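## Task

Every foam block has a lot number on the shelf lip under it. Any foam block whose lot number occurs two or more times anywhere in the storeroom must end up on the desk, lying wholly on the desktop with nothing sticking out beyond its edge. Every foam block with a unique lot number stays on the shelf it started on. The robot must not topple or finish leaning.

## Robot and tools

ROBOT. TidyBot++: a wheeled base (0.54 m long, 0.50 m wide, 0.38 m tall) carrying one seven-joint arm with a two-finger gripper. The shoulder sits 0.12 m ahead of the base centre, 0.68 m up. Links: upper arm 0.42 m, forearm 0.31 m, hand 0.31 m. Cameras: base_camera (fixed on the base) and wrist_camera (looks along the hand). The arm begins folded, hand pointing down, sticking out up to 0.08 m in front of the base.

FRAMES. Base frame: origin on the floor below the base centre, x ahead, y to the left, z up, metres. hand_pose is reported here, for the point between the finger pads; the hand's own z axis runs along the fingers and the fingers close along its y axis. Odometry frame: where the base frame was when the scene began. base_odometry gives x, y in metres and heading in rad (-3.142 to 3.142, left positive); it counts wheel turns only, so slip looks like travel and drift builds up. base_tilt is in degrees, forward and right positive.

move. One action per call; optional cameras (list of "base_camera", "wrist_camera", "all"; [] for none) and blocking (true or absent: returns when everything is at rest; false: returns within about 0.5 s while motion continues). An empty call just reports state and images.
- base: an object with any of translate_m (forward positive), strafe_m (left positive), each -2 to 2 m, and rotate_rad (counter-clockwise positive), -6.3 to 6.3 rad. These are relative offsets from where the base last measured itself, along its axes at the start of the command.
- joints: absolute targets in rad by name: joint_1_rad to joint_7_rad, plus gripper_pos from 0 (open, about 85 mm gap) to 1 (closed, squeezing 100-150 N). joint_2_rad range ±2.249, joint_4_rad ±2.579, joint_6_rad ±2.099; the others have no limit and go the short way, so send less than half a turn per step. Signs: joint_1_rad positive turns the arm clockwise from above; joint_2_rad 0 is upper arm vertical, positive leans forward; with joint_3_rad at 3.14, negative joint_4_rad bends the forearm forward and negative joint_6_rad bends the hand forward; joint_7_rad at 1.57 with hand down opens the fingers left-right.
- target: one list of seven numbers, an absolute hand pose in the base frame: x, y, z in metres, then quaternion qw, qx, qy, qz. With target, joints may only contain gripper_pos.
- speeds: caps for this call: translate_m and strafe_m 0.05-0.5 m/s (give one when combining them), rotate_rad 0.1-1.57 rad/s.
Unknown keys make a call invalid; out-of-range numbers get it refused, and then the remaining move/wait/finished_scene calls in that reply are skipped.

wait: seconds 0 to 10, plus cameras; returns early once motion ends. stop: brakes all of your running motions (cameras optional). zoom_image: camera and region [x0, y0, x1, y1] in pixels of that camera's newest image, top-left origin, at most 504 by 504; useful for reading lot numbers. read_manual: licence texts only. finished_scene: scene = the current scene's number; ends the scene for good, so the goal must hold without the robot.

RESULT LINES. hand_pose (actual), hand_target (where joints' targets would put it), joint_positions, motor_effort in % of maximum with the peak of the last action in brackets, Motor temperatures, base_odometry, base_tilt, pictures (camera order of images). Status lines base_status, joint_status, hand_status and move use: done, moving, off_target (resting away from target, may still push), stopped, contact_stop or time_out (an unrequested stop; later calls in the reply are skipped), not_followed, torque_fault, limit_stop_at_motor_heat. "joint command not followed" with "cause:" means self-collision blocked it; "pose unreachable" means a target was withheld. on_its_own lists uncommanded behaviour; "earlier move" reports a non-blocking move. ARM HIT, MOTOR HOT and OVER-TEMPERATURE FAULT are warnings.

PRACTICE. After a target finishes, the hand is usually within 3 cm; fix it by adding (wanted - hand_pose) to the last target's x, y, z. To keep a loaded hand still, resend hand_target, not hand_pose. Loads make the arm sag; correct the same way, never by commanding a joint to its reading. Hand pointing down reaches at most about 0.94 m high, only near the base. Gripper gap is about 85 x (1 - gripper_pos) mm; off_target on the gripper at 1 means something is held. Lowering an object, watch hand_pose stop sinking and motor_effort shift. Low forward-pointing poses near the base can miss or drive the arm into the base; nothing prevents arm-base contact.

AVOID. Dropping or flinging items, releasing moving items, slamming into shelves or desk, squeezing items still resting on a surface, yanking the gripper. Never drive or turn while the arm is caught on something above about 0.6 m; never reach far out from folded over nearby furniture or swing a stretched arm sideways; back away if tilting. Hits can cause a 10 s torque fault; long stretched holding heats motors. A blocked base keeps pushing until it times out. Loose objects can occasionally be nudged by outside pushes.

Each tool is called after "Call:" as name(argument=value, ...) on one line, values as JSON.

## Session

Call:
move(joints={"joint_2_rad": -1.0, "joint_4_rad": -2.5, "joint_6_rad": -0.2, "joint_3_rad": 3.14, "joint_1_rad": 0.0, "joint_5_rad": 0.0, "joint_7_rad": 1.57})

Scene clock: 2.27 s.
Motor temperatures (°C): [38 35 30 37 40 37 42]
move: done
base_odometry: x=+0.000 y=+0.000 heading=+0.000
base_tilt: forward=-0.4 right=+0.6
base_status: not commanded
joint_positions: joint_1_rad=-0.020 joint_2_rad=-0.983 joint_3_rad=+3.123 joint_4_rad=-2.514 joint_5_rad=-0.004 joint_6_rad=-0.258 joint_7_rad=+1.592 gripper_pos=+0.000
joint_status: all done
motor_effort: joint_1_rad=-1(2) joint_2_rad=+9(10) joint_3_rad=+1(2) joint_4_rad=+22(23) joint_5_rad=+1(2) joint_6_rad=+9(9) joint_7_rad=+0(1)
hand_pose: x=+0.3866 y=+0.0124 z=+0.8601 quat_wxyz=(+0.001, +0.780, +0.023, +0.626) (m; base frame)
hand_target: x=+0.3872 y=+0.0019 z=+0.8913 quat_wxyz=(+0.000, +0.751, +0.000, +0.660) (m; base frame)
hand_status: not commanded
pictures: base_camera, wrist_camera
Images, in order (width x height): base_camera 644x364, wrist_camera 644x476.

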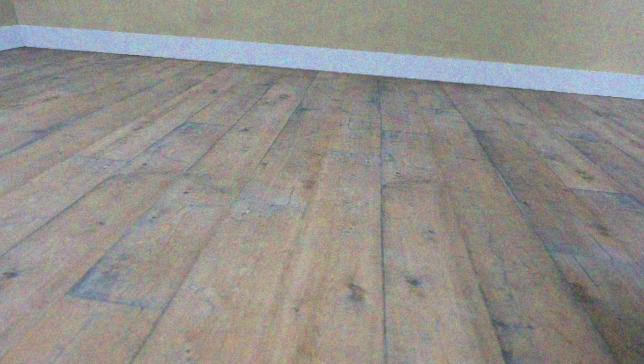

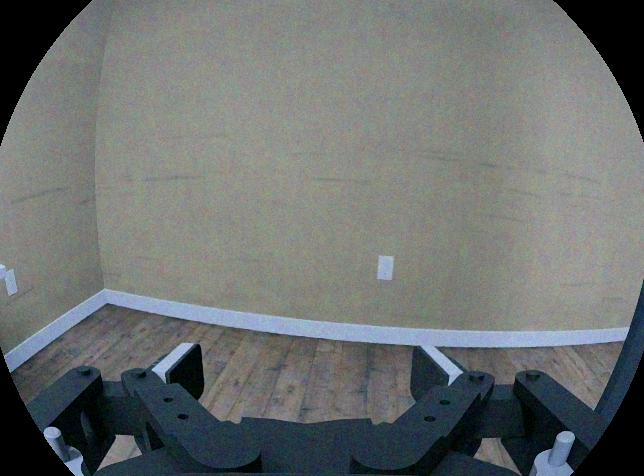

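Call:
move(base={"rotate_rad": -1.25})

Call:
move(base={"rotate_rad": -1.25})

Call:
move(base={"rotate_rad": -1.25})

Scene clock: 4.63 s.
Motor temperatures (°C): [38 35 30 37 40 37 42]
move: done
base_odometry: x=+0.000 y=+0.000 heading=-1.249
base_tilt: forward=-0.3 right=+0.6
base_status: done
joint_positions: joint_1_rad=-0.013 joint_2_rad=-0.983 joint_3_rad=+3.128 joint_4_rad=-2.514 joint_5_rad=-0.004 joint_6_rad=-0.255 joint_7_rad=+1.592 gripper_pos=+0.000
joint_status: not commanded
motor_effort: joint_1_rad=+0(1) joint_2_rad=+8(9) joint_3_rad=+1(2) joint_4_rad=+22(23) joint_5_rad=+1(1) joint_6_rad=+8(9) joint_7_rad=+0(1)
hand_pose: x=+0.3869 y=+0.0093 z=+0.8611 quat_wxyz=(+0.003, +0.779, +0.018, +0.627) (m; base frame)
hand_target: x=+0.3872 y=+0.0019 z=+0.8913 quat_wxyz=(+0.000, +0.751, +0.000, +0.660) (m; base frame)
hand_status: not commanded
pictures: base_camera, wrist_camera
Images, in order (width x height): base_camera 644x364, wrist_camera 644x476.

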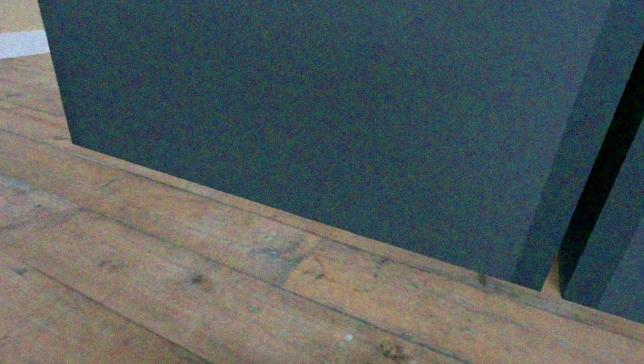

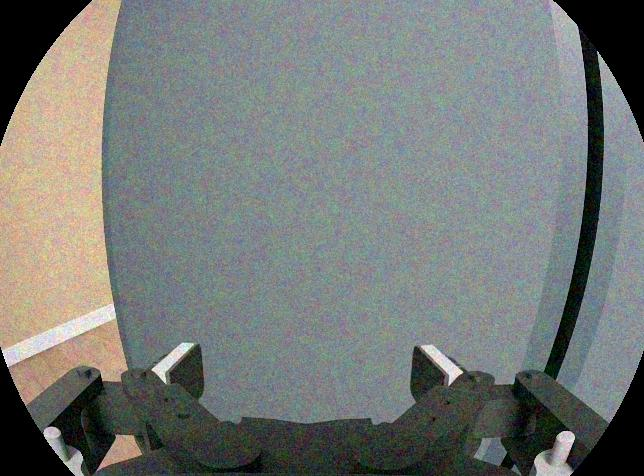

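Scene clock: 6.70 s.
Motor temperatures (°C): [38 35 30 37 40 37 42]
move: done
base_odometry: x=+0.000 y=+0.000 heading=-2.498
base_tilt: forward=-0.4 right=+0.6
base_status: done
joint_positions: joint_1_rad=-0.012 joint_2_rad=-0.983 joint_3_rad=+3.129 joint_4_rad=-2.514 joint_5_rad=-0.004 joint_6_rad=-0.255 joint_7_rad=+1.592 gripper_pos=+0.000
joint_status: not commanded
motor_effort: joint_1_rad=+0(1) joint_2_rad=+8(9) joint_3_rad=+1(2) joint_4_rad=+22(23) joint_5_rad=+1(1) joint_6_rad=+9(9) joint_7_rad=+0(1)
hand_pose: x=+0.3870 y=+0.0088 z=+0.8612 quat_wxyz=(+0.003, +0.779, +0.018, +0.627) (m; base frame)
hand_target: x=+0.3872 y=+0.0019 z=+0.8913 quat_wxyz=(+0.000, +0.751, +0.000, +0.660) (m; base frame)
hand_status: not commanded
pictures: base_camera, wrist_camera
Images, in order (width x height): base_camera 644x364, wrist_camera 644x476.

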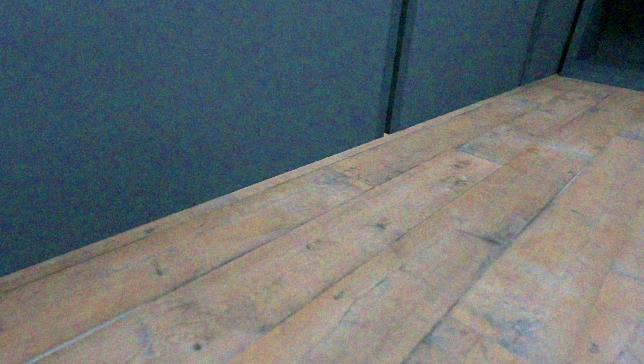

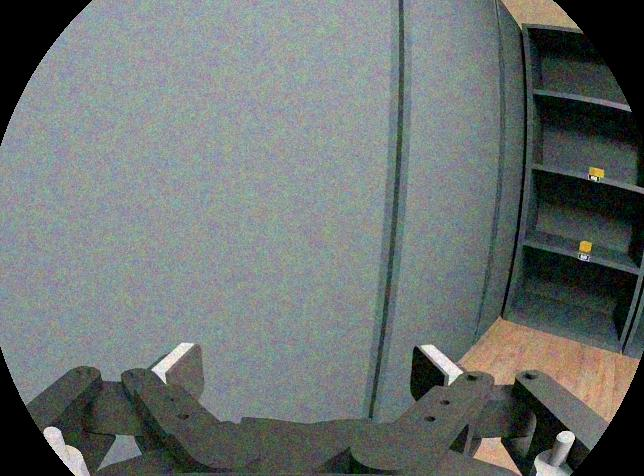

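Scene clock: 8.77 s.
Motor temperatures (°C): [38 35 30 37 40 37 42]
move: done
base_odometry: x=+0.000 y=+0.000 heading=+2.536
base_tilt: forward=-0.4 right=+0.6
base_status: done
joint_positions: joint_1_rad=-0.012 joint_2_rad=-0.983 joint_3_rad=+3.129 joint_4_rad=-2.514 joint_5_rad=-0.004 joint_6_rad=-0.255 joint_7_rad=+1.592 gripper_pos=+0.000
joint_status: not commanded
motor_effort: joint_1_rad=-1(1) joint_2_rad=+9(9) joint_3_rad=+1(2) joint_4_rad=+23(23) joint_5_rad=+1(1) joint_6_rad=+9(9) joint_7_rad=+0(1)
hand_pose: x=+0.3870 y=+0.0085 z=+0.8613 quat_wxyz=(+0.003, +0.779, +0.017, +0.627) (m; base frame)
hand_target: x=+0.3872 y=+0.0019 z=+0.8913 quat_wxyz=(+0.000, +0.751, +0.000, +0.660) (m; base frame)
hand_status: not commanded
pictures: base_camera, wrist_camera
Images, in order (width x height): base_camera 644x364, wrist_camera 644x476.

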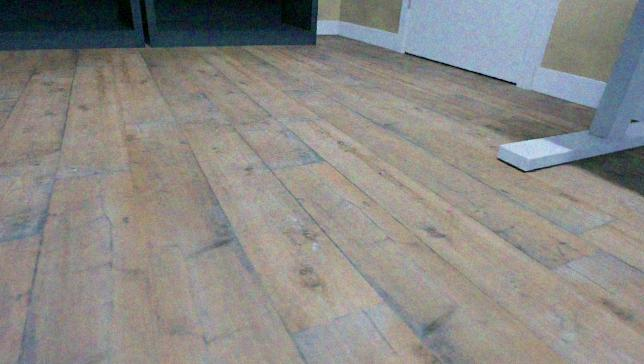

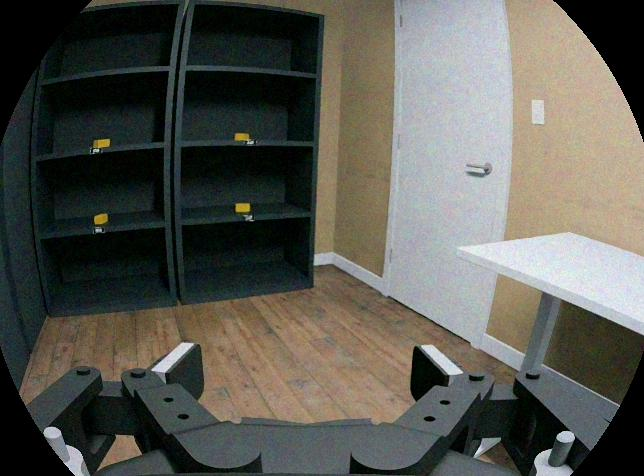

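Call:
move(base={"rotate_rad": 0.11}, joints={"joint_2_rad": -0.8, "joint_4_rad": -1.5, "joint_6_rad": -1.22}, cameras=[])

Call:
move(base={"translate_m": 1.3, "strafe_m": 0.5})

Scene clock: 12.27 s.
Motor temperatures (°C): [38 35 30 37 40 37 42]
move: done
base_odometry: x=+0.000 y=+0.000 heading=+2.645
base_tilt: forward=-0.3 right=+0.6
base_status: done
joint_positions: joint_1_rad=-0.012 joint_2_rad=-0.814 joint_3_rad=+3.129 joint_4_rad=-1.516 joint_5_rad=-0.004 joint_6_rad=-1.170 joint_7_rad=+1.592 gripper_pos=+0.000
joint_status: all done
motor_effort: joint_1_rad=-1(1) joint_2_rad=+10(12) joint_3_rad=+1(2) joint_4_rad=+16(24) joint_5_rad=+1(1) joint_6_rad=+9(10) joint_7_rad=+0(1)
hand_pose: x=+0.3131 y=+0.0104 z=+1.1185 quat_wxyz=(+0.002, +0.805, +0.020, +0.593) (m; base frame)
hand_target: x=+0.3122 y=+0.0021 z=+1.1089 quat_wxyz=(+0.000, +0.819, +0.000, +0.574) (m; base frame)
hand_status: not commanded
pictures: none
No camera images: "cameras" was empty.

Scene clock: 16.40 s.
Motor temperatures (°C): [38 35 30 37 40 37 42]
move: done
base_odometry: x=-1.381 y=+0.179 heading=+2.644
base_tilt: forward=-0.3 right=+0.6
base_status: done
joint_positions: joint_1_rad=-0.012 joint_2_rad=-0.801 joint_3_rad=+3.129 joint_4_rad=-1.513 joint_5_rad=-0.004 joint_6_rad=-1.173 joint_7_rad=+1.592 gripper_pos=+0.000
joint_status: not commanded
motor_effort: joint_1_rad=+0(1) joint_2_rad=+10(16) joint_3_rad=+1(2) joint_4_rad=+17(18) joint_5_rad=+1(1) joint_6_rad=+9(9) joint_7_rad=+0(1)
hand_pose: x=+0.3183 y=+0.0104 z=+1.1161 quat_wxyz=(+0.002, +0.809, +0.020, +0.588) (m; base frame)
hand_target: x=+0.3122 y=+0.0021 z=+1.1089 quat_wxyz=(+0.000, +0.819, +0.000, +0.574) (m; base frame)
hand_status: not commanded
pictures: base_camera, wrist_camera
Images, in order (width x height): base_camera 644x364, wrist_camera 644x476.

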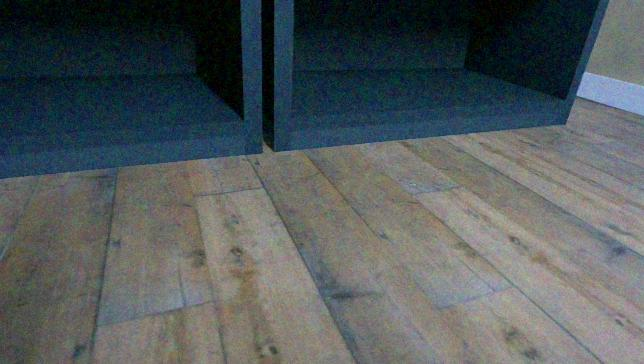

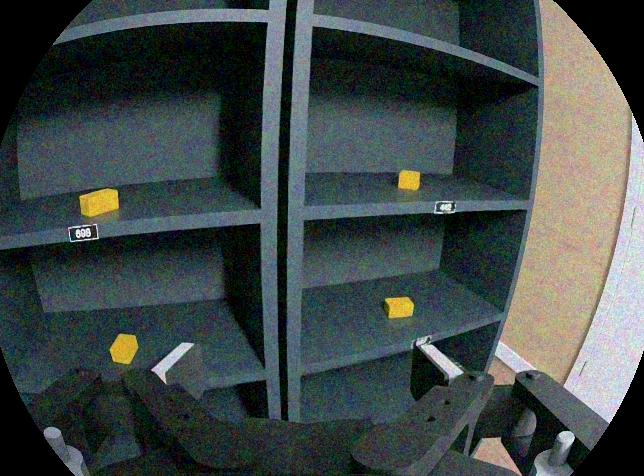

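Call:
zoom_image(camera="wrist_camera", region=[40, 170, 160, 260])

Call:
zoom_image(camera="wrist_camera", region=[380, 150, 500, 240])

Call:
move(base={"rotate_rad": 0.22}, joints={"joint_6_rad": -1.55})

Call:
zoom_image(camera="wrist_camera", region=[100, 150, 540, 350])

Scaled by 4.200.

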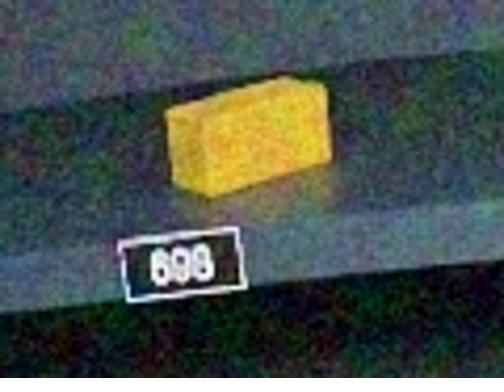

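Scaled by 4.200.

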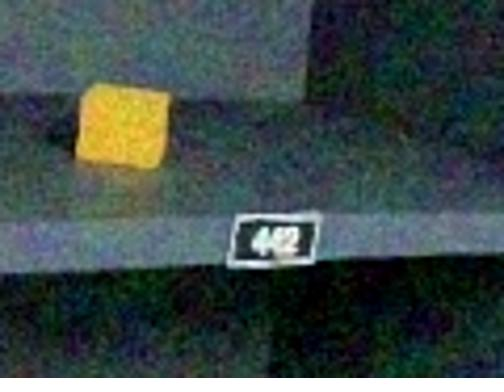

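Scene clock: 17.77 s.
Motor temperatures (°C): [38 35 30 37 40 37 42]
move: done
base_odometry: x=-1.382 y=+0.180 heading=+2.865
base_tilt: forward=-0.4 right=+0.6
base_status: done
joint_positions: joint_1_rad=-0.012 joint_2_rad=-0.801 joint_3_rad=+3.130 joint_4_rad=-1.510 joint_5_rad=-0.004 joint_6_rad=-1.509 joint_7_rad=+1.592 gripper_pos=+0.000
joint_status: all done
motor_effort: joint_1_rad=+0(1) joint_2_rad=+10(12) joint_3_rad=+1(2) joint_4_rad=+15(17) joint_5_rad=+1(1) joint_6_rad=+7(9) joint_7_rad=+0(1)
hand_pose: x=+0.2697 y=+0.0087 z=+1.0255 quat_wxyz=(+0.002, +0.895, +0.021, +0.445) (m; base frame)
hand_target: x=+0.2619 y=+0.0019 z=+1.0198 quat_wxyz=(+0.000, +0.902, +0.000, +0.431) (m; base frame)
hand_status: not commanded
pictures: base_camera, wrist_camera
Images, in order (width x height): base_camera 644x364, wrist_camera 644x476.

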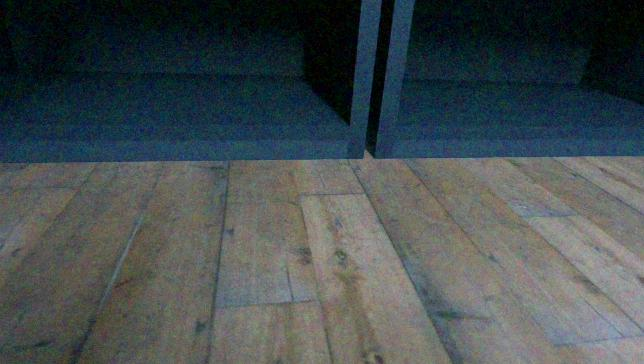

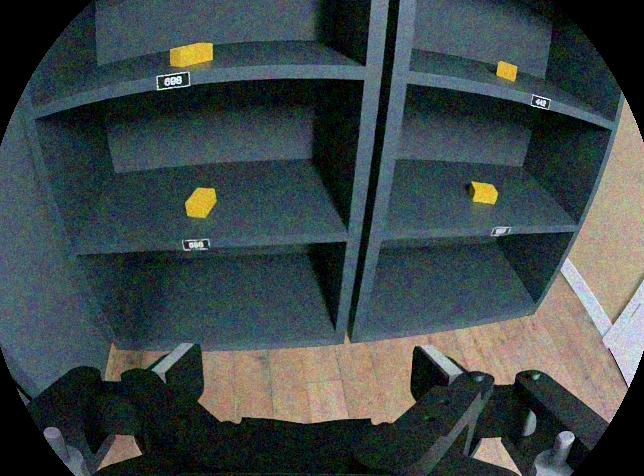

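Scaled by 1.145.

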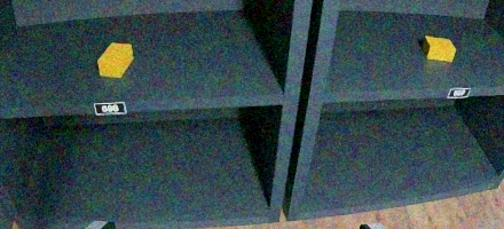

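Call:
zoom_image(camera="wrist_camera", region=[155, 225, 235, 265])

Call:
zoom_image(camera="wrist_camera", region=[470, 215, 550, 255])

Call:
move(base={"translate_m": 0.1, "strafe_m": -0.5})

Call:
zoom_image(camera="wrist_camera", region=[250, 40, 400, 140])

Call:
zoom_image(camera="wrist_camera", region=[270, 210, 400, 290])

Scaled by 6.300.

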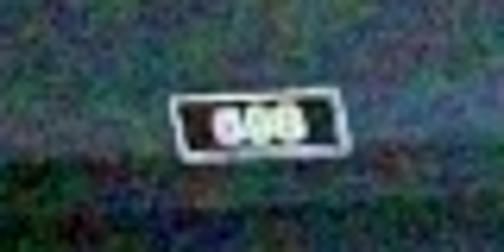

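Scaled by 6.300.

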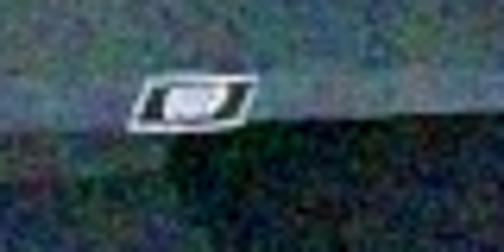

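Scene clock: 20.40 s.
Motor temperatures (°C): [38 35 30 37 40 37 42]
move: done
base_odometry: x=-1.341 y=+0.688 heading=+2.865
base_tilt: forward=-0.3 right=+0.6
base_status: done
joint_positions: joint_1_rad=-0.011 joint_2_rad=-0.800 joint_3_rad=+3.135 joint_4_rad=-1.510 joint_5_rad=-0.004 joint_6_rad=-1.509 joint_7_rad=+1.592 gripper_pos=+0.000
joint_status: not commanded
motor_effort: joint_1_rad=+0(2) joint_2_rad=+11(14) joint_3_rad=+1(3) joint_4_rad=+16(17) joint_5_rad=+1(2) joint_6_rad=+7(8) joint_7_rad=+0(1)
hand_pose: x=+0.2699 y=+0.0068 z=+1.0255 quat_wxyz=(+0.001, +0.895, +0.019, +0.445) (m; base frame)
hand_target: x=+0.2619 y=+0.0019 z=+1.0198 quat_wxyz=(+0.000, +0.902, +0.000, +0.431) (m; base frame)
hand_status: not commanded
pictures: base_camera, wrist_camera
Images, in order (width x height): base_camera 644x364, wrist_camera 644x476.

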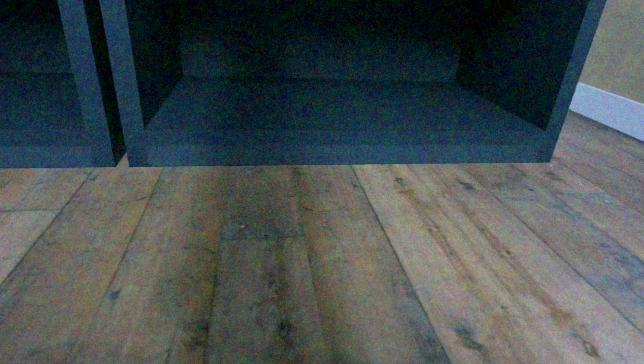

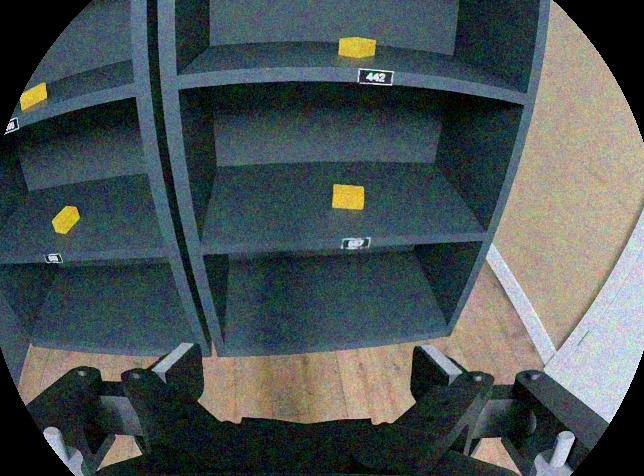

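Scaled by 3.360.

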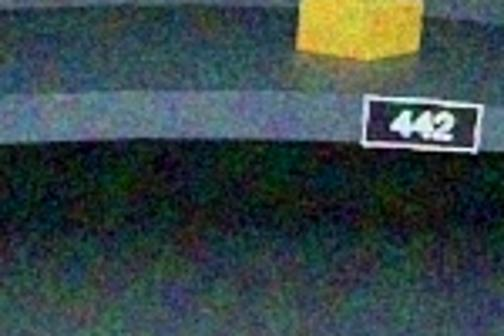

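Scaled by 3.877.

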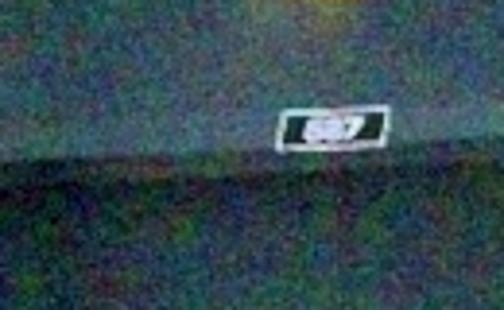

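Call:
move(base={"translate_m": -0.35, "strafe_m": 0.32}, joints={"joint_2_rad": -1.0, "joint_4_rad": -2.5, "joint_6_rad": -0.2}, cameras=[])

Call:
move(base={"translate_m": -2.0}, cameras=["base_camera"])

Call:
move(base={"translate_m": -0.3, "rotate_rad": 1.57})

Scene clock: 25.03 s.
Motor temperatures (°C): [38 35 30 37 40 37 42]
move: done
base_odometry: x=-1.092 y=+0.285 heading=+2.866
base_tilt: forward=-0.4 right=+0.6
base_status: done
joint_positions: joint_1_rad=-0.011 joint_2_rad=-0.979 joint_3_rad=+3.135 joint_4_rad=-2.469 joint_5_rad=-0.004 joint_6_rad=-0.258 joint_7_rad=+1.592 gripper_pos=+0.000
joint_status: all done
motor_effort: joint_1_rad=+0(1) joint_2_rad=+8(11) joint_3_rad=+1(3) joint_4_rad=+23(23) joint_5_rad=+1(1) joint_6_rad=+9(10) joint_7_rad=+0(1)
hand_pose: x=+0.3894 y=+0.0069 z=+0.8870 quat_wxyz=(+0.002, +0.767, +0.014, +0.642) (m; base frame)
hand_target: x=+0.3872 y=+0.0019 z=+0.8913 quat_wxyz=(+0.000, +0.751, +0.000, +0.660) (m; base frame)
hand_status: not commanded
pictures: none
No camera images: "cameras" was empty.

Scene clock: 30.27 s.
Motor temperatures (°C): [38 35 30 37 40 37 42]
move: done
base_odometry: x=+0.833 y=-0.260 heading=+2.865
base_tilt: forward=-0.4 right=+0.6
base_status: done
joint_positions: joint_1_rad=-0.011 joint_2_rad=-0.987 joint_3_rad=+3.135 joint_4_rad=-2.470 joint_5_rad=-0.004 joint_6_rad=-0.254 joint_7_rad=+1.592 gripper_pos=+0.000
joint_status: not commanded
motor_effort: joint_1_rad=-1(1) joint_2_rad=+9(11) joint_3_rad=+1(1) joint_4_rad=+23(23) joint_5_rad=+1(1) joint_6_rad=+9(10) joint_7_rad=+0(1)
hand_pose: x=+0.3881 y=+0.0068 z=+0.8898 quat_wxyz=(+0.002, +0.763, +0.014, +0.646) (m; base frame)
hand_target: x=+0.3872 y=+0.0019 z=+0.8913 quat_wxyz=(+0.000, +0.751, +0.000, +0.660) (m; base frame)
hand_status: not commanded
pictures: base_camera
Images, in order (width x height): base_camera 644x364.

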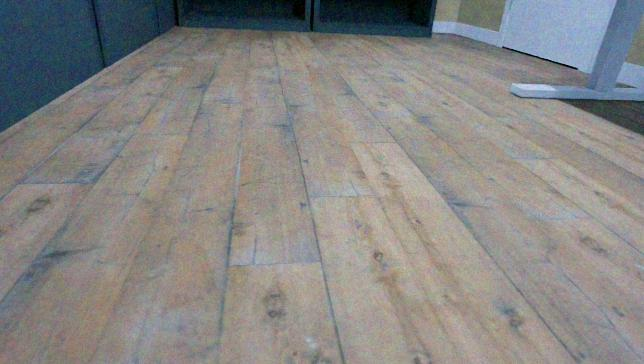

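Scene clock: 32.70 s.
Motor temperatures (°C): [38 35 30 37 40 37 42]
move: done
base_odometry: x=+1.122 y=-0.342 heading=-1.849
base_tilt: forward=-0.4 right=+0.6
base_status: done
joint_positions: joint_1_rad=-0.011 joint_2_rad=-0.988 joint_3_rad=+3.135 joint_4_rad=-2.470 joint_5_rad=-0.004 joint_6_rad=-0.253 joint_7_rad=+1.592 gripper_pos=+0.000
joint_status: not commanded
motor_effort: joint_1_rad=-1(2) joint_2_rad=+9(10) joint_3_rad=+1(2) joint_4_rad=+22(23) joint_5_rad=+0(1) joint_6_rad=+9(9) joint_7_rad=+0(1)
hand_pose: x=+0.3877 y=+0.0068 z=+0.8904 quat_wxyz=(+0.002, +0.763, +0.014, +0.647) (m; base frame)
hand_target: x=+0.3872 y=+0.0019 z=+0.8913 quat_wxyz=(+0.000, +0.751, +0.000, +0.660) (m; base frame)
hand_status: not commanded
pictures: base_camera, wrist_camera
Images, in order (width x height): base_camera 644x364, wrist_camera 644x476.

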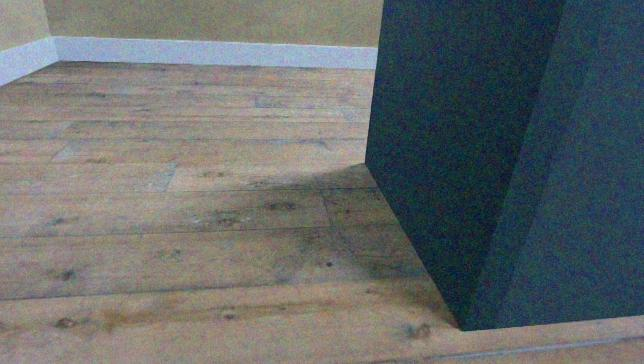

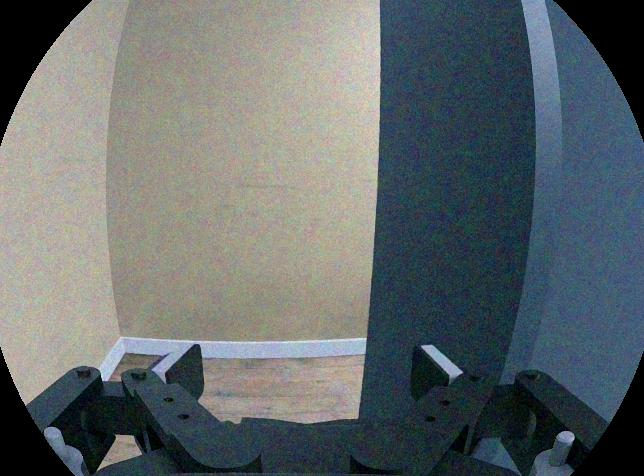

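Call:
move(base={"strafe_m": 0.48}, cameras=["base_camera"])

Call:
move(base={"translate_m": 1.1}, cameras=["base_camera"])

Call:
move(base={"rotate_rad": -1.54})

Scene clock: 35.67 s.
Motor temperatures (°C): [38 35 30 37 40 37 42]
move: done
base_odometry: x=+1.583 y=-0.474 heading=-1.848
base_tilt: forward=-0.4 right=+0.6
base_status: done
joint_positions: joint_1_rad=-0.010 joint_2_rad=-0.988 joint_3_rad=+3.135 joint_4_rad=-2.470 joint_5_rad=-0.004 joint_6_rad=-0.253 joint_7_rad=+1.592 gripper_pos=+0.000
joint_status: not commanded
motor_effort: joint_1_rad=+0(2) joint_2_rad=+8(9) joint_3_rad=+1(3) joint_4_rad=+23(24) joint_5_rad=+1(1) joint_6_rad=+9(9) joint_7_rad=+0(1)
hand_pose: x=+0.3878 y=+0.0065 z=+0.8904 quat_wxyz=(+0.002, +0.763, +0.014, +0.647) (m; base frame)
hand_target: x=+0.3872 y=+0.0019 z=+0.8913 quat_wxyz=(+0.000, +0.751, +0.000, +0.660) (m; base frame)
hand_status: not commanded
pictures: base_camera
Images, in order (width x height): base_camera 644x364.

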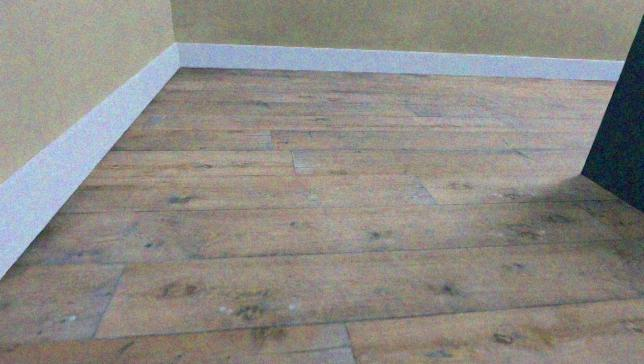

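Scene clock: 39.17 s.
Motor temperatures (°C): [38 35 30 37 40 37 42]
move: done
base_odometry: x=+1.282 y=-1.532 heading=-1.847
base_tilt: forward=-0.4 right=+0.6
base_status: done
joint_positions: joint_1_rad=-0.010 joint_2_rad=-0.990 joint_3_rad=+3.135 joint_4_rad=-2.470 joint_5_rad=-0.004 joint_6_rad=-0.253 joint_7_rad=+1.592 gripper_pos=+0.000
joint_status: not commanded
motor_effort: joint_1_rad=+0(1) joint_2_rad=+9(11) joint_3_rad=+1(1) joint_4_rad=+22(23) joint_5_rad=+1(1) joint_6_rad=+8(9) joint_7_rad=+0(1)
hand_pose: x=+0.3874 y=+0.0065 z=+0.8909 quat_wxyz=(+0.002, +0.762, +0.014, +0.648) (m; base frame)
hand_target: x=+0.3872 y=+0.0019 z=+0.8913 quat_wxyz=(+0.000, +0.751, +0.000, +0.660) (m; base frame)
hand_status: not commanded
pictures: base_camera
Images, in order (width x height): base_camera 644x364.

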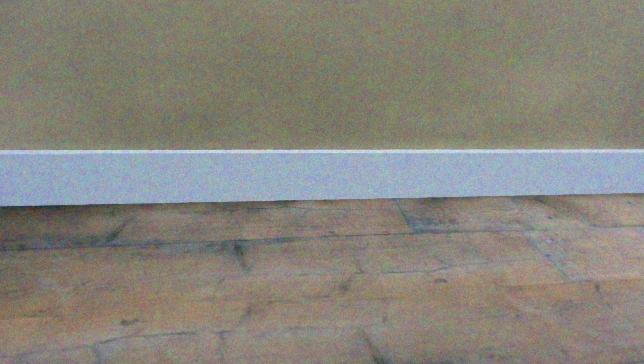

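Scene clock: 41.43 s.
Motor temperatures (°C): [38 35 30 37 40 37 42]
move: done
base_odometry: x=+1.282 y=-1.532 heading=+2.897
base_tilt: forward=-0.4 right=+0.6
base_status: done
joint_positions: joint_1_rad=-0.010 joint_2_rad=-0.990 joint_3_rad=+3.135 joint_4_rad=-2.470 joint_5_rad=-0.004 joint_6_rad=-0.253 joint_7_rad=+1.592 gripper_pos=+0.000
joint_status: not commanded
motor_effort: joint_1_rad=+0(1) joint_2_rad=+9(10) joint_3_rad=+1(2) joint_4_rad=+22(23) joint_5_rad=+1(1) joint_6_rad=+8(9) joint_7_rad=+0(1)
hand_pose: x=+0.3874 y=+0.0065 z=+0.8909 quat_wxyz=(+0.003, +0.762, +0.014, +0.648) (m; base frame)
hand_target: x=+0.3872 y=+0.0019 z=+0.8913 quat_wxyz=(+0.000, +0.751, +0.000, +0.660) (m; base frame)
hand_status: not commanded
pictures: base_camera, wrist_camera
Images, in order (width x height): base_camera 644x364, wrist_camera 644x476.

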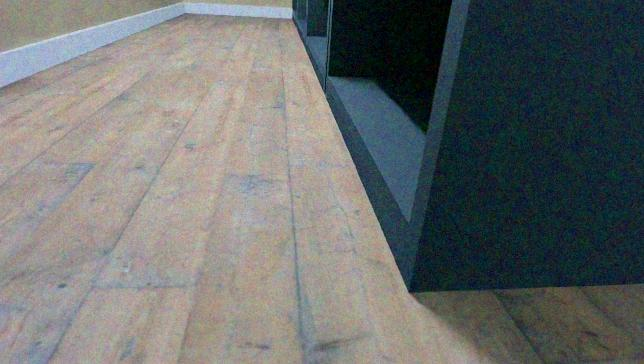

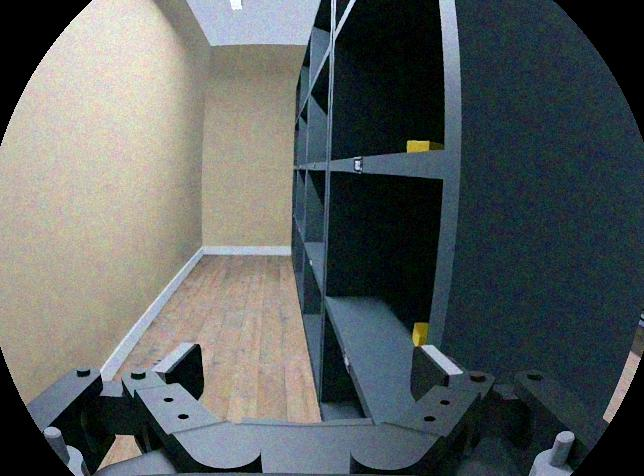

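Call:
move(base={"rotate_rad": 0.075, "strafe_m": 0.30}, cameras=[])

Call:
move(base={"translate_m": 0.75}, joints={"joint_1_rad": 1.57, "joint_2_rad": -0.9, "joint_4_rad": -2.5, "joint_6_rad": -0.25, "joint_7_rad": 0.0})

Scene clock: 44.43 s.
Motor temperatures (°C): [38 35 30 37 40 37 42]
move: done
base_odometry: x=+1.210 y=-1.823 heading=+2.972
base_tilt: forward=-0.4 right=+0.6
base_status: done
joint_positions: joint_1_rad=-0.010 joint_2_rad=-0.990 joint_3_rad=+3.136 joint_4_rad=-2.470 joint_5_rad=-0.004 joint_6_rad=-0.253 joint_7_rad=+1.592 gripper_pos=+0.000
joint_status: not commanded
motor_effort: joint_1_rad=+0(1) joint_2_rad=+9(10) joint_3_rad=+1(3) joint_4_rad=+22(23) joint_5_rad=+1(1) joint_6_rad=+9(9) joint_7_rad=+0(1)
hand_pose: x=+0.3875 y=+0.0061 z=+0.8909 quat_wxyz=(+0.003, +0.762, +0.013, +0.648) (m; base frame)
hand_target: x=+0.3872 y=+0.0019 z=+0.8913 quat_wxyz=(+0.000, +0.751, +0.000, +0.660) (m; base frame)
hand_status: not commanded
pictures: none
No camera images: "cameras" was empty.

Scene clock: 47.57 s.
Motor temperatures (°C): [38 35 30 37 40 37 42]
move: done
base_odometry: x=+0.470 y=-1.696 heading=+2.972
base_tilt: forward=-0.3 right=+0.6
base_status: done
joint_positions: joint_1_rad=+1.553 joint_2_rad=-0.915 joint_3_rad=+3.136 joint_4_rad=-2.470 joint_5_rad=-0.004 joint_6_rad=-0.252 joint_7_rad=+0.045 gripper_pos=+0.000
joint_status: all done
motor_effort: joint_1_rad=+0(2) joint_2_rad=+7(11) joint_3_rad=+1(2) joint_4_rad=+22(24) joint_5_rad=+1(1) joint_6_rad=+9(10) joint_7_rad=+0(1)
hand_pose: x=+0.1273 y=-0.2832 z=+0.8703 quat_wxyz=(+0.007, +0.026, -0.785, +0.619) (m; base frame)
hand_target: x=+0.1211 y=-0.2839 z=+0.8484 quat_wxyz=(+0.000, +0.001, -0.799, +0.602) (m; base frame)
hand_status: not commanded
pictures: base_camera, wrist_camera
Images, in order (width x height): base_camera 644x364, wrist_camera 644x476.

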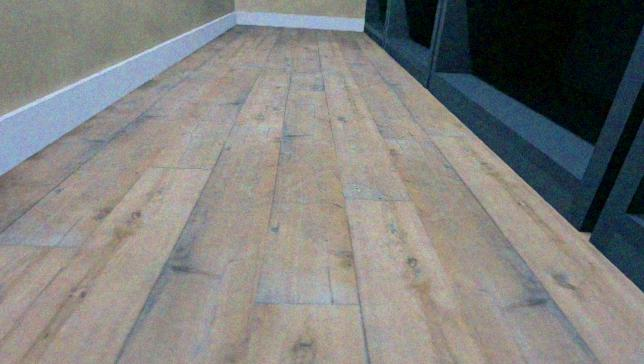

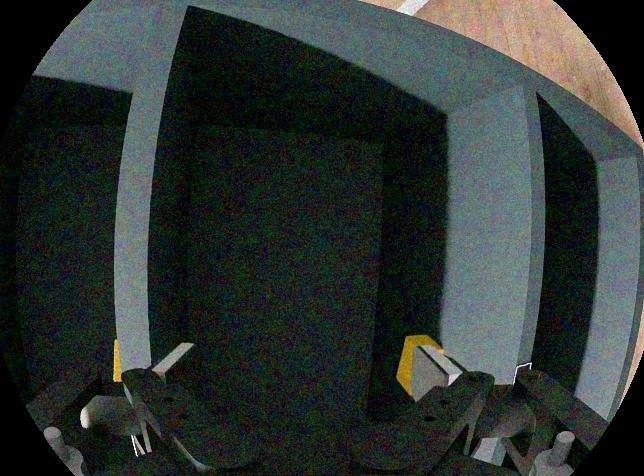

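Call:
move(base={"translate_m": 0.18}, cameras=["wrist_camera"])

Call:
move(base={"translate_m": 0.86}, cameras=["wrist_camera"])

Call:
move(base={"translate_m": 0.86})

Scene clock: 49.33 s.
Motor temperatures (°C): [38 35 30 37 40 37 42]
move: done
base_odometry: x=+0.293 y=-1.666 heading=+2.973
base_tilt: forward=-0.3 right=+0.6
base_status: done
joint_positions: joint_1_rad=+1.556 joint_2_rad=-0.914 joint_3_rad=+3.136 joint_4_rad=-2.470 joint_5_rad=-0.004 joint_6_rad=-0.252 joint_7_rad=+0.043 gripper_pos=+0.000
joint_status: not commanded
motor_effort: joint_1_rad=+0(1) joint_2_rad=+7(8) joint_3_rad=+1(2) joint_4_rad=+23(23) joint_5_rad=+1(1) joint_6_rad=+9(9) joint_7_rad=+0(1)
hand_pose: x=+0.1267 y=-0.2834 z=+0.8700 quat_wxyz=(+0.007, +0.024, -0.786, +0.618) (m; base frame)
hand_target: x=+0.1211 y=-0.2839 z=+0.8484 quat_wxyz=(+0.000, +0.001, -0.799, +0.602) (m; base frame)
hand_status: not commanded
pictures: wrist_camera
Images, in order (width x height): wrist_camera 644x476.

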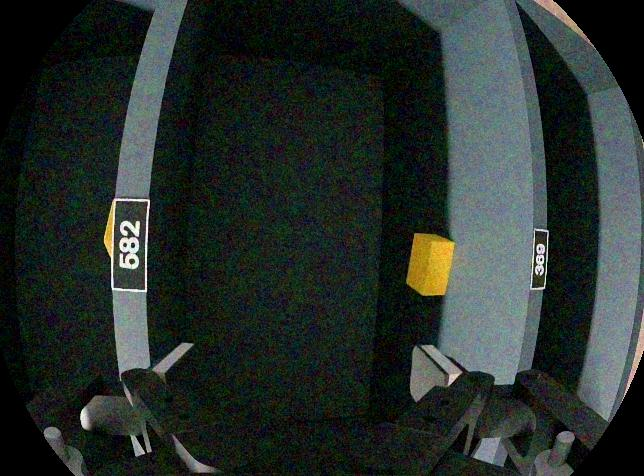

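Scene clock: 52.40 s.
Motor temperatures (°C): [38 35 30 37 40 37 42]
move: done
base_odometry: x=-0.555 y=-1.522 heading=+2.973
base_tilt: forward=-0.3 right=+0.6
base_status: done
joint_positions: joint_1_rad=+1.556 joint_2_rad=-0.914 joint_3_rad=+3.136 joint_4_rad=-2.470 joint_5_rad=-0.004 joint_6_rad=-0.252 joint_7_rad=+0.043 gripper_pos=+0.000
joint_status: not commanded
motor_effort: joint_1_rad=+0(1) joint_2_rad=+7(9) joint_3_rad=+1(2) joint_4_rad=+22(23) joint_5_rad=+1(1) joint_6_rad=+8(9) joint_7_rad=+0(0)
hand_pose: x=+0.1267 y=-0.2836 z=+0.8698 quat_wxyz=(+0.007, +0.024, -0.786, +0.618) (m; base frame)
hand_target: x=+0.1211 y=-0.2839 z=+0.8484 quat_wxyz=(+0.000, +0.001, -0.799, +0.602) (m; base frame)
hand_status: not commanded
pictures: wrist_camera
Images, in order (width x height): wrist_camera 644x476.

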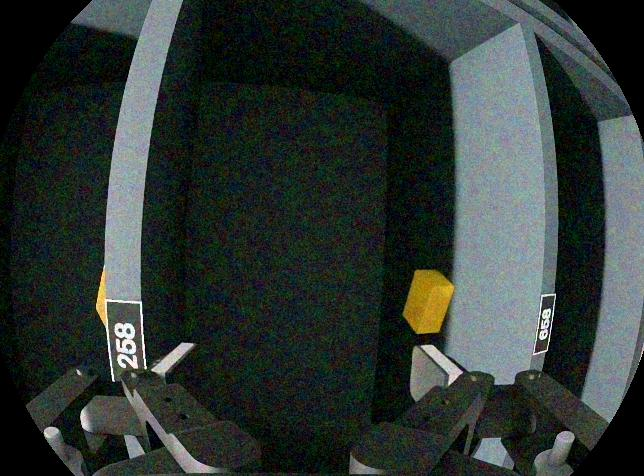

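Scene clock: 55.47 s.
Motor temperatures (°C): [38 35 30 37 40 37 42]
move: done
base_odometry: x=-1.403 y=-1.378 heading=+2.973
base_tilt: forward=-0.3 right=+0.6
base_status: done
joint_positions: joint_1_rad=+1.556 joint_2_rad=-0.913 joint_3_rad=+3.136 joint_4_rad=-2.470 joint_5_rad=-0.004 joint_6_rad=-0.252 joint_7_rad=+0.043 gripper_pos=+0.000
joint_status: not commanded
motor_effort: joint_1_rad=+0(1) joint_2_rad=+7(8) joint_3_rad=+1(2) joint_4_rad=+23(23) joint_5_rad=+1(1) joint_6_rad=+9(9) joint_7_rad=+0(0)
hand_pose: x=+0.1267 y=-0.2837 z=+0.8696 quat_wxyz=(+0.007, +0.024, -0.786, +0.618) (m; base frame)
hand_target: x=+0.1211 y=-0.2839 z=+0.8484 quat_wxyz=(+0.000, +0.001, -0.799, +0.602) (m; base frame)
hand_status: not commanded
pictures: base_camera, wrist_camera
Images, in order (width x height): base_camera 644x364, wrist_camera 644x476.

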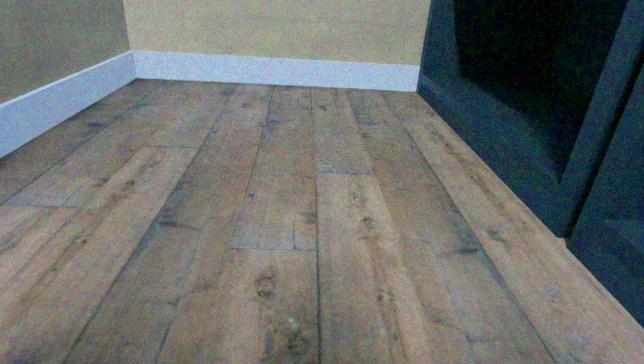

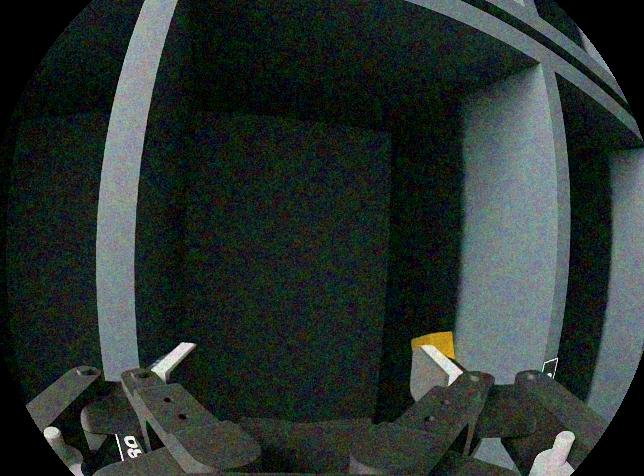

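Call:
move(base={"translate_m": 0.25}, cameras=["wrist_camera"])

Call:
zoom_image(camera="wrist_camera", region=[80, 180, 580, 380])

Call:
move(base={"translate_m": 0.65})

Call:
zoom_image(camera="wrist_camera", region=[80, 180, 580, 380])

Scene clock: 59.23 s.
Motor temperatures (°C): [38 35 30 37 40 37 42]
move: done
base_odometry: x=-1.649 y=-1.336 heading=+2.973
base_tilt: forward=-0.3 right=+0.6
base_status: done
joint_positions: joint_1_rad=+1.557 joint_2_rad=-0.912 joint_3_rad=+3.136 joint_4_rad=-2.470 joint_5_rad=-0.004 joint_6_rad=-0.252 joint_7_rad=+0.043 gripper_pos=+0.000
joint_status: not commanded
motor_effort: joint_1_rad=-1(1) joint_2_rad=+7(9) joint_3_rad=+1(2) joint_4_rad=+23(24) joint_5_rad=+1(1) joint_6_rad=+9(9) joint_7_rad=+0(0)
hand_pose: x=+0.1264 y=-0.2838 z=+0.8694 quat_wxyz=(+0.008, +0.023, -0.786, +0.618) (m; base frame)
hand_target: x=+0.1211 y=-0.2839 z=+0.8484 quat_wxyz=(+0.000, +0.001, -0.799, +0.602) (m; base frame)
hand_status: not commanded
pictures: wrist_camera
Images, in order (width x height): wrist_camera 644x476.

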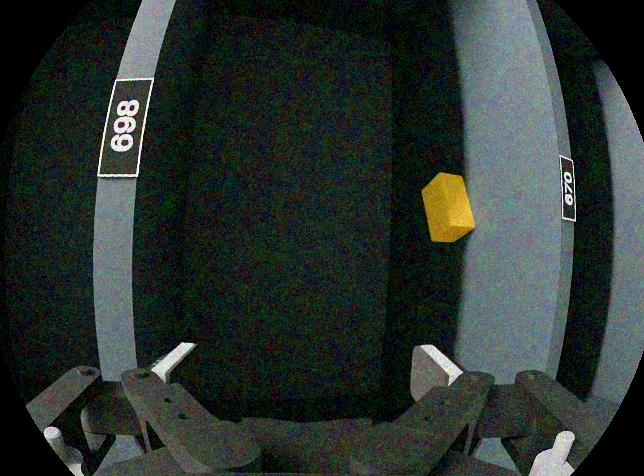

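Scaled by 1.008.

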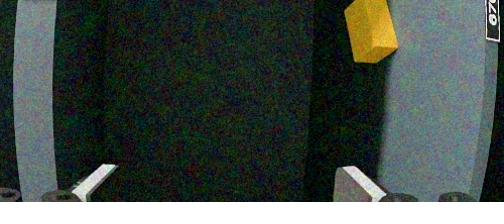

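Scene clock: 61.90 s.
Motor temperatures (°C): [38 35 30 37 40 37 42]
move: done
base_odometry: x=-2.290 y=-1.227 heading=+2.974
base_tilt: forward=-0.3 right=+0.6
base_status: done
joint_positions: joint_1_rad=+1.557 joint_2_rad=-0.912 joint_3_rad=+3.136 joint_4_rad=-2.470 joint_5_rad=-0.004 joint_6_rad=-0.252 joint_7_rad=+0.043 gripper_pos=+0.000
joint_status: not commanded
motor_effort: joint_1_rad=+0(1) joint_2_rad=+7(8) joint_3_rad=+1(2) joint_4_rad=+22(23) joint_5_rad=+1(1) joint_6_rad=+8(9) joint_7_rad=+0(0)
hand_pose: x=+0.1264 y=-0.2839 z=+0.8693 quat_wxyz=(+0.008, +0.023, -0.786, +0.617) (m; base frame)
hand_target: x=+0.1211 y=-0.2839 z=+0.8484 quat_wxyz=(+0.000, +0.001, -0.799, +0.602) (m; base frame)
hand_status: not commanded
pictures: base_camera, wrist_camera
Images, in order (width x height): base_camera 644x364, wrist_camera 644x476.

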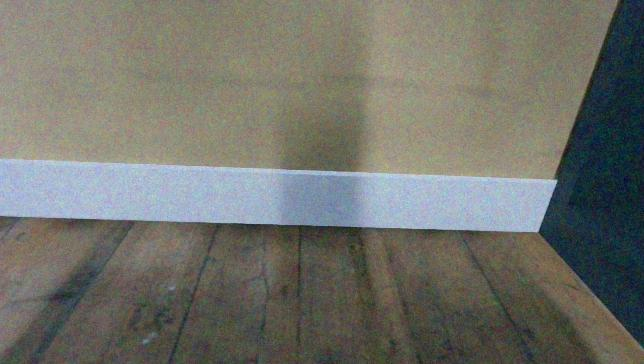

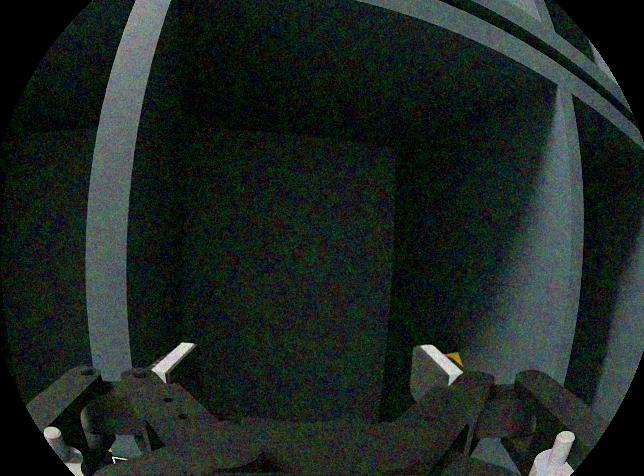

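Scaled by 1.008.

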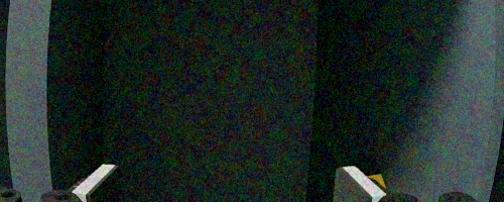

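Call:
move(base={"translate_m": 0.25}, cameras=["wrist_camera"])

Call:
zoom_image(camera="wrist_camera", region=[500, 150, 644, 300])

Scene clock: 63.87 s.
Motor temperatures (°C): [38 35 30 37 40 37 42]
move: done
base_odometry: x=-2.537 y=-1.186 heading=+2.974
base_tilt: forward=-0.3 right=+0.6
base_status: done
joint_positions: joint_1_rad=+1.557 joint_2_rad=-0.912 joint_3_rad=+3.136 joint_4_rad=-2.470 joint_5_rad=-0.004 joint_6_rad=-0.252 joint_7_rad=+0.042 gripper_pos=+0.000
joint_status: not commanded
motor_effort: joint_1_rad=+0(1) joint_2_rad=+7(8) joint_3_rad=+1(2) joint_4_rad=+22(23) joint_5_rad=+1(1) joint_6_rad=+8(9) joint_7_rad=+0(1)
hand_pose: x=+0.1262 y=-0.2840 z=+0.8692 quat_wxyz=(+0.008, +0.023, -0.786, +0.617) (m; base frame)
hand_target: x=+0.1211 y=-0.2839 z=+0.8484 quat_wxyz=(+0.000, +0.001, -0.799, +0.602) (m; base frame)
hand_status: not commanded
pictures: wrist_camera
Images, in order (width x height): wrist_camera 644x476.

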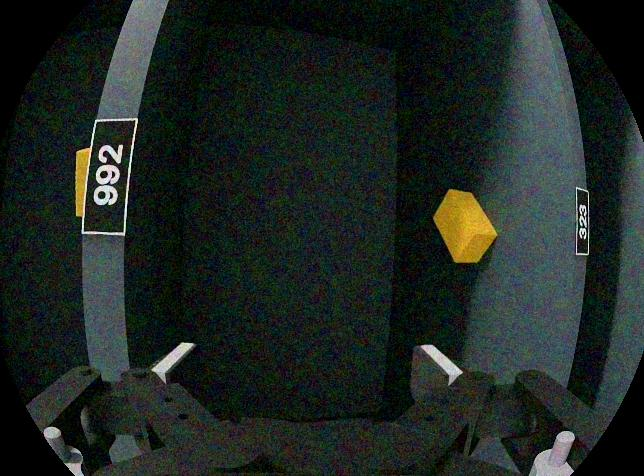

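Scaled by 3.360.

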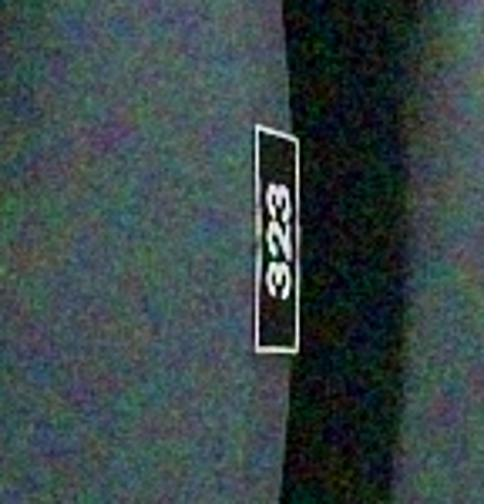

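Call:
move(base={"translate_m": -1.05}, joints={"joint_1_rad": 1.57, "joint_2_rad": -0.6, "joint_4_rad": -1.5, "joint_6_rad": -1.05, "joint_7_rad": 1.57})

Scene clock: 68.00 s.
Motor temperatures (°C): [38 35 30 37 40 37 42]
move: done
base_odometry: x=-1.502 y=-1.361 heading=+2.973
base_tilt: forward=-0.4 right=+0.6
base_status: done
joint_positions: joint_1_rad=+1.557 joint_2_rad=-0.617 joint_3_rad=+3.138 joint_4_rad=-1.515 joint_5_rad=-0.004 joint_6_rad=-1.001 joint_7_rad=+1.527 gripper_pos=+0.000
joint_status: all done
motor_effort: joint_1_rad=+0(2) joint_2_rad=+3(8) joint_3_rad=+1(2) joint_4_rad=+19(24) joint_5_rad=+1(1) joint_6_rad=+9(10) joint_7_rad=+0(1)
hand_pose: x=+0.1275 y=-0.2968 z=+1.1205 quat_wxyz=(+0.398, +0.568, -0.582, +0.425) (m; base frame)
hand_target: x=+0.1214 y=-0.2978 z=+1.1092 quat_wxyz=(+0.396, +0.586, -0.585, +0.397) (m; base frame)
hand_status: not commanded
pictures: base_camera, wrist_camera
Images, in order (width x height): base_camera 644x364, wrist_camera 644x476.

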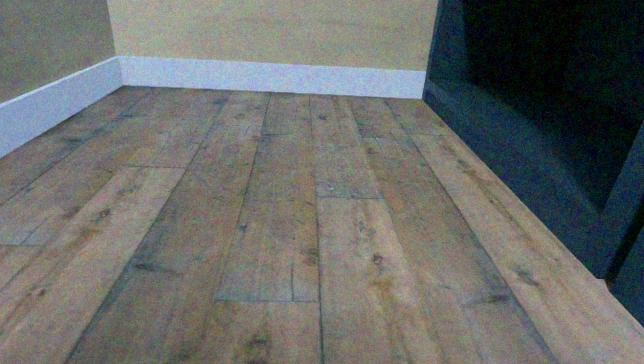

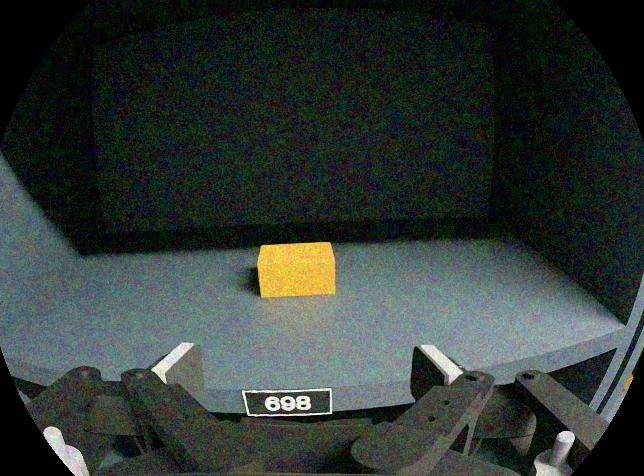

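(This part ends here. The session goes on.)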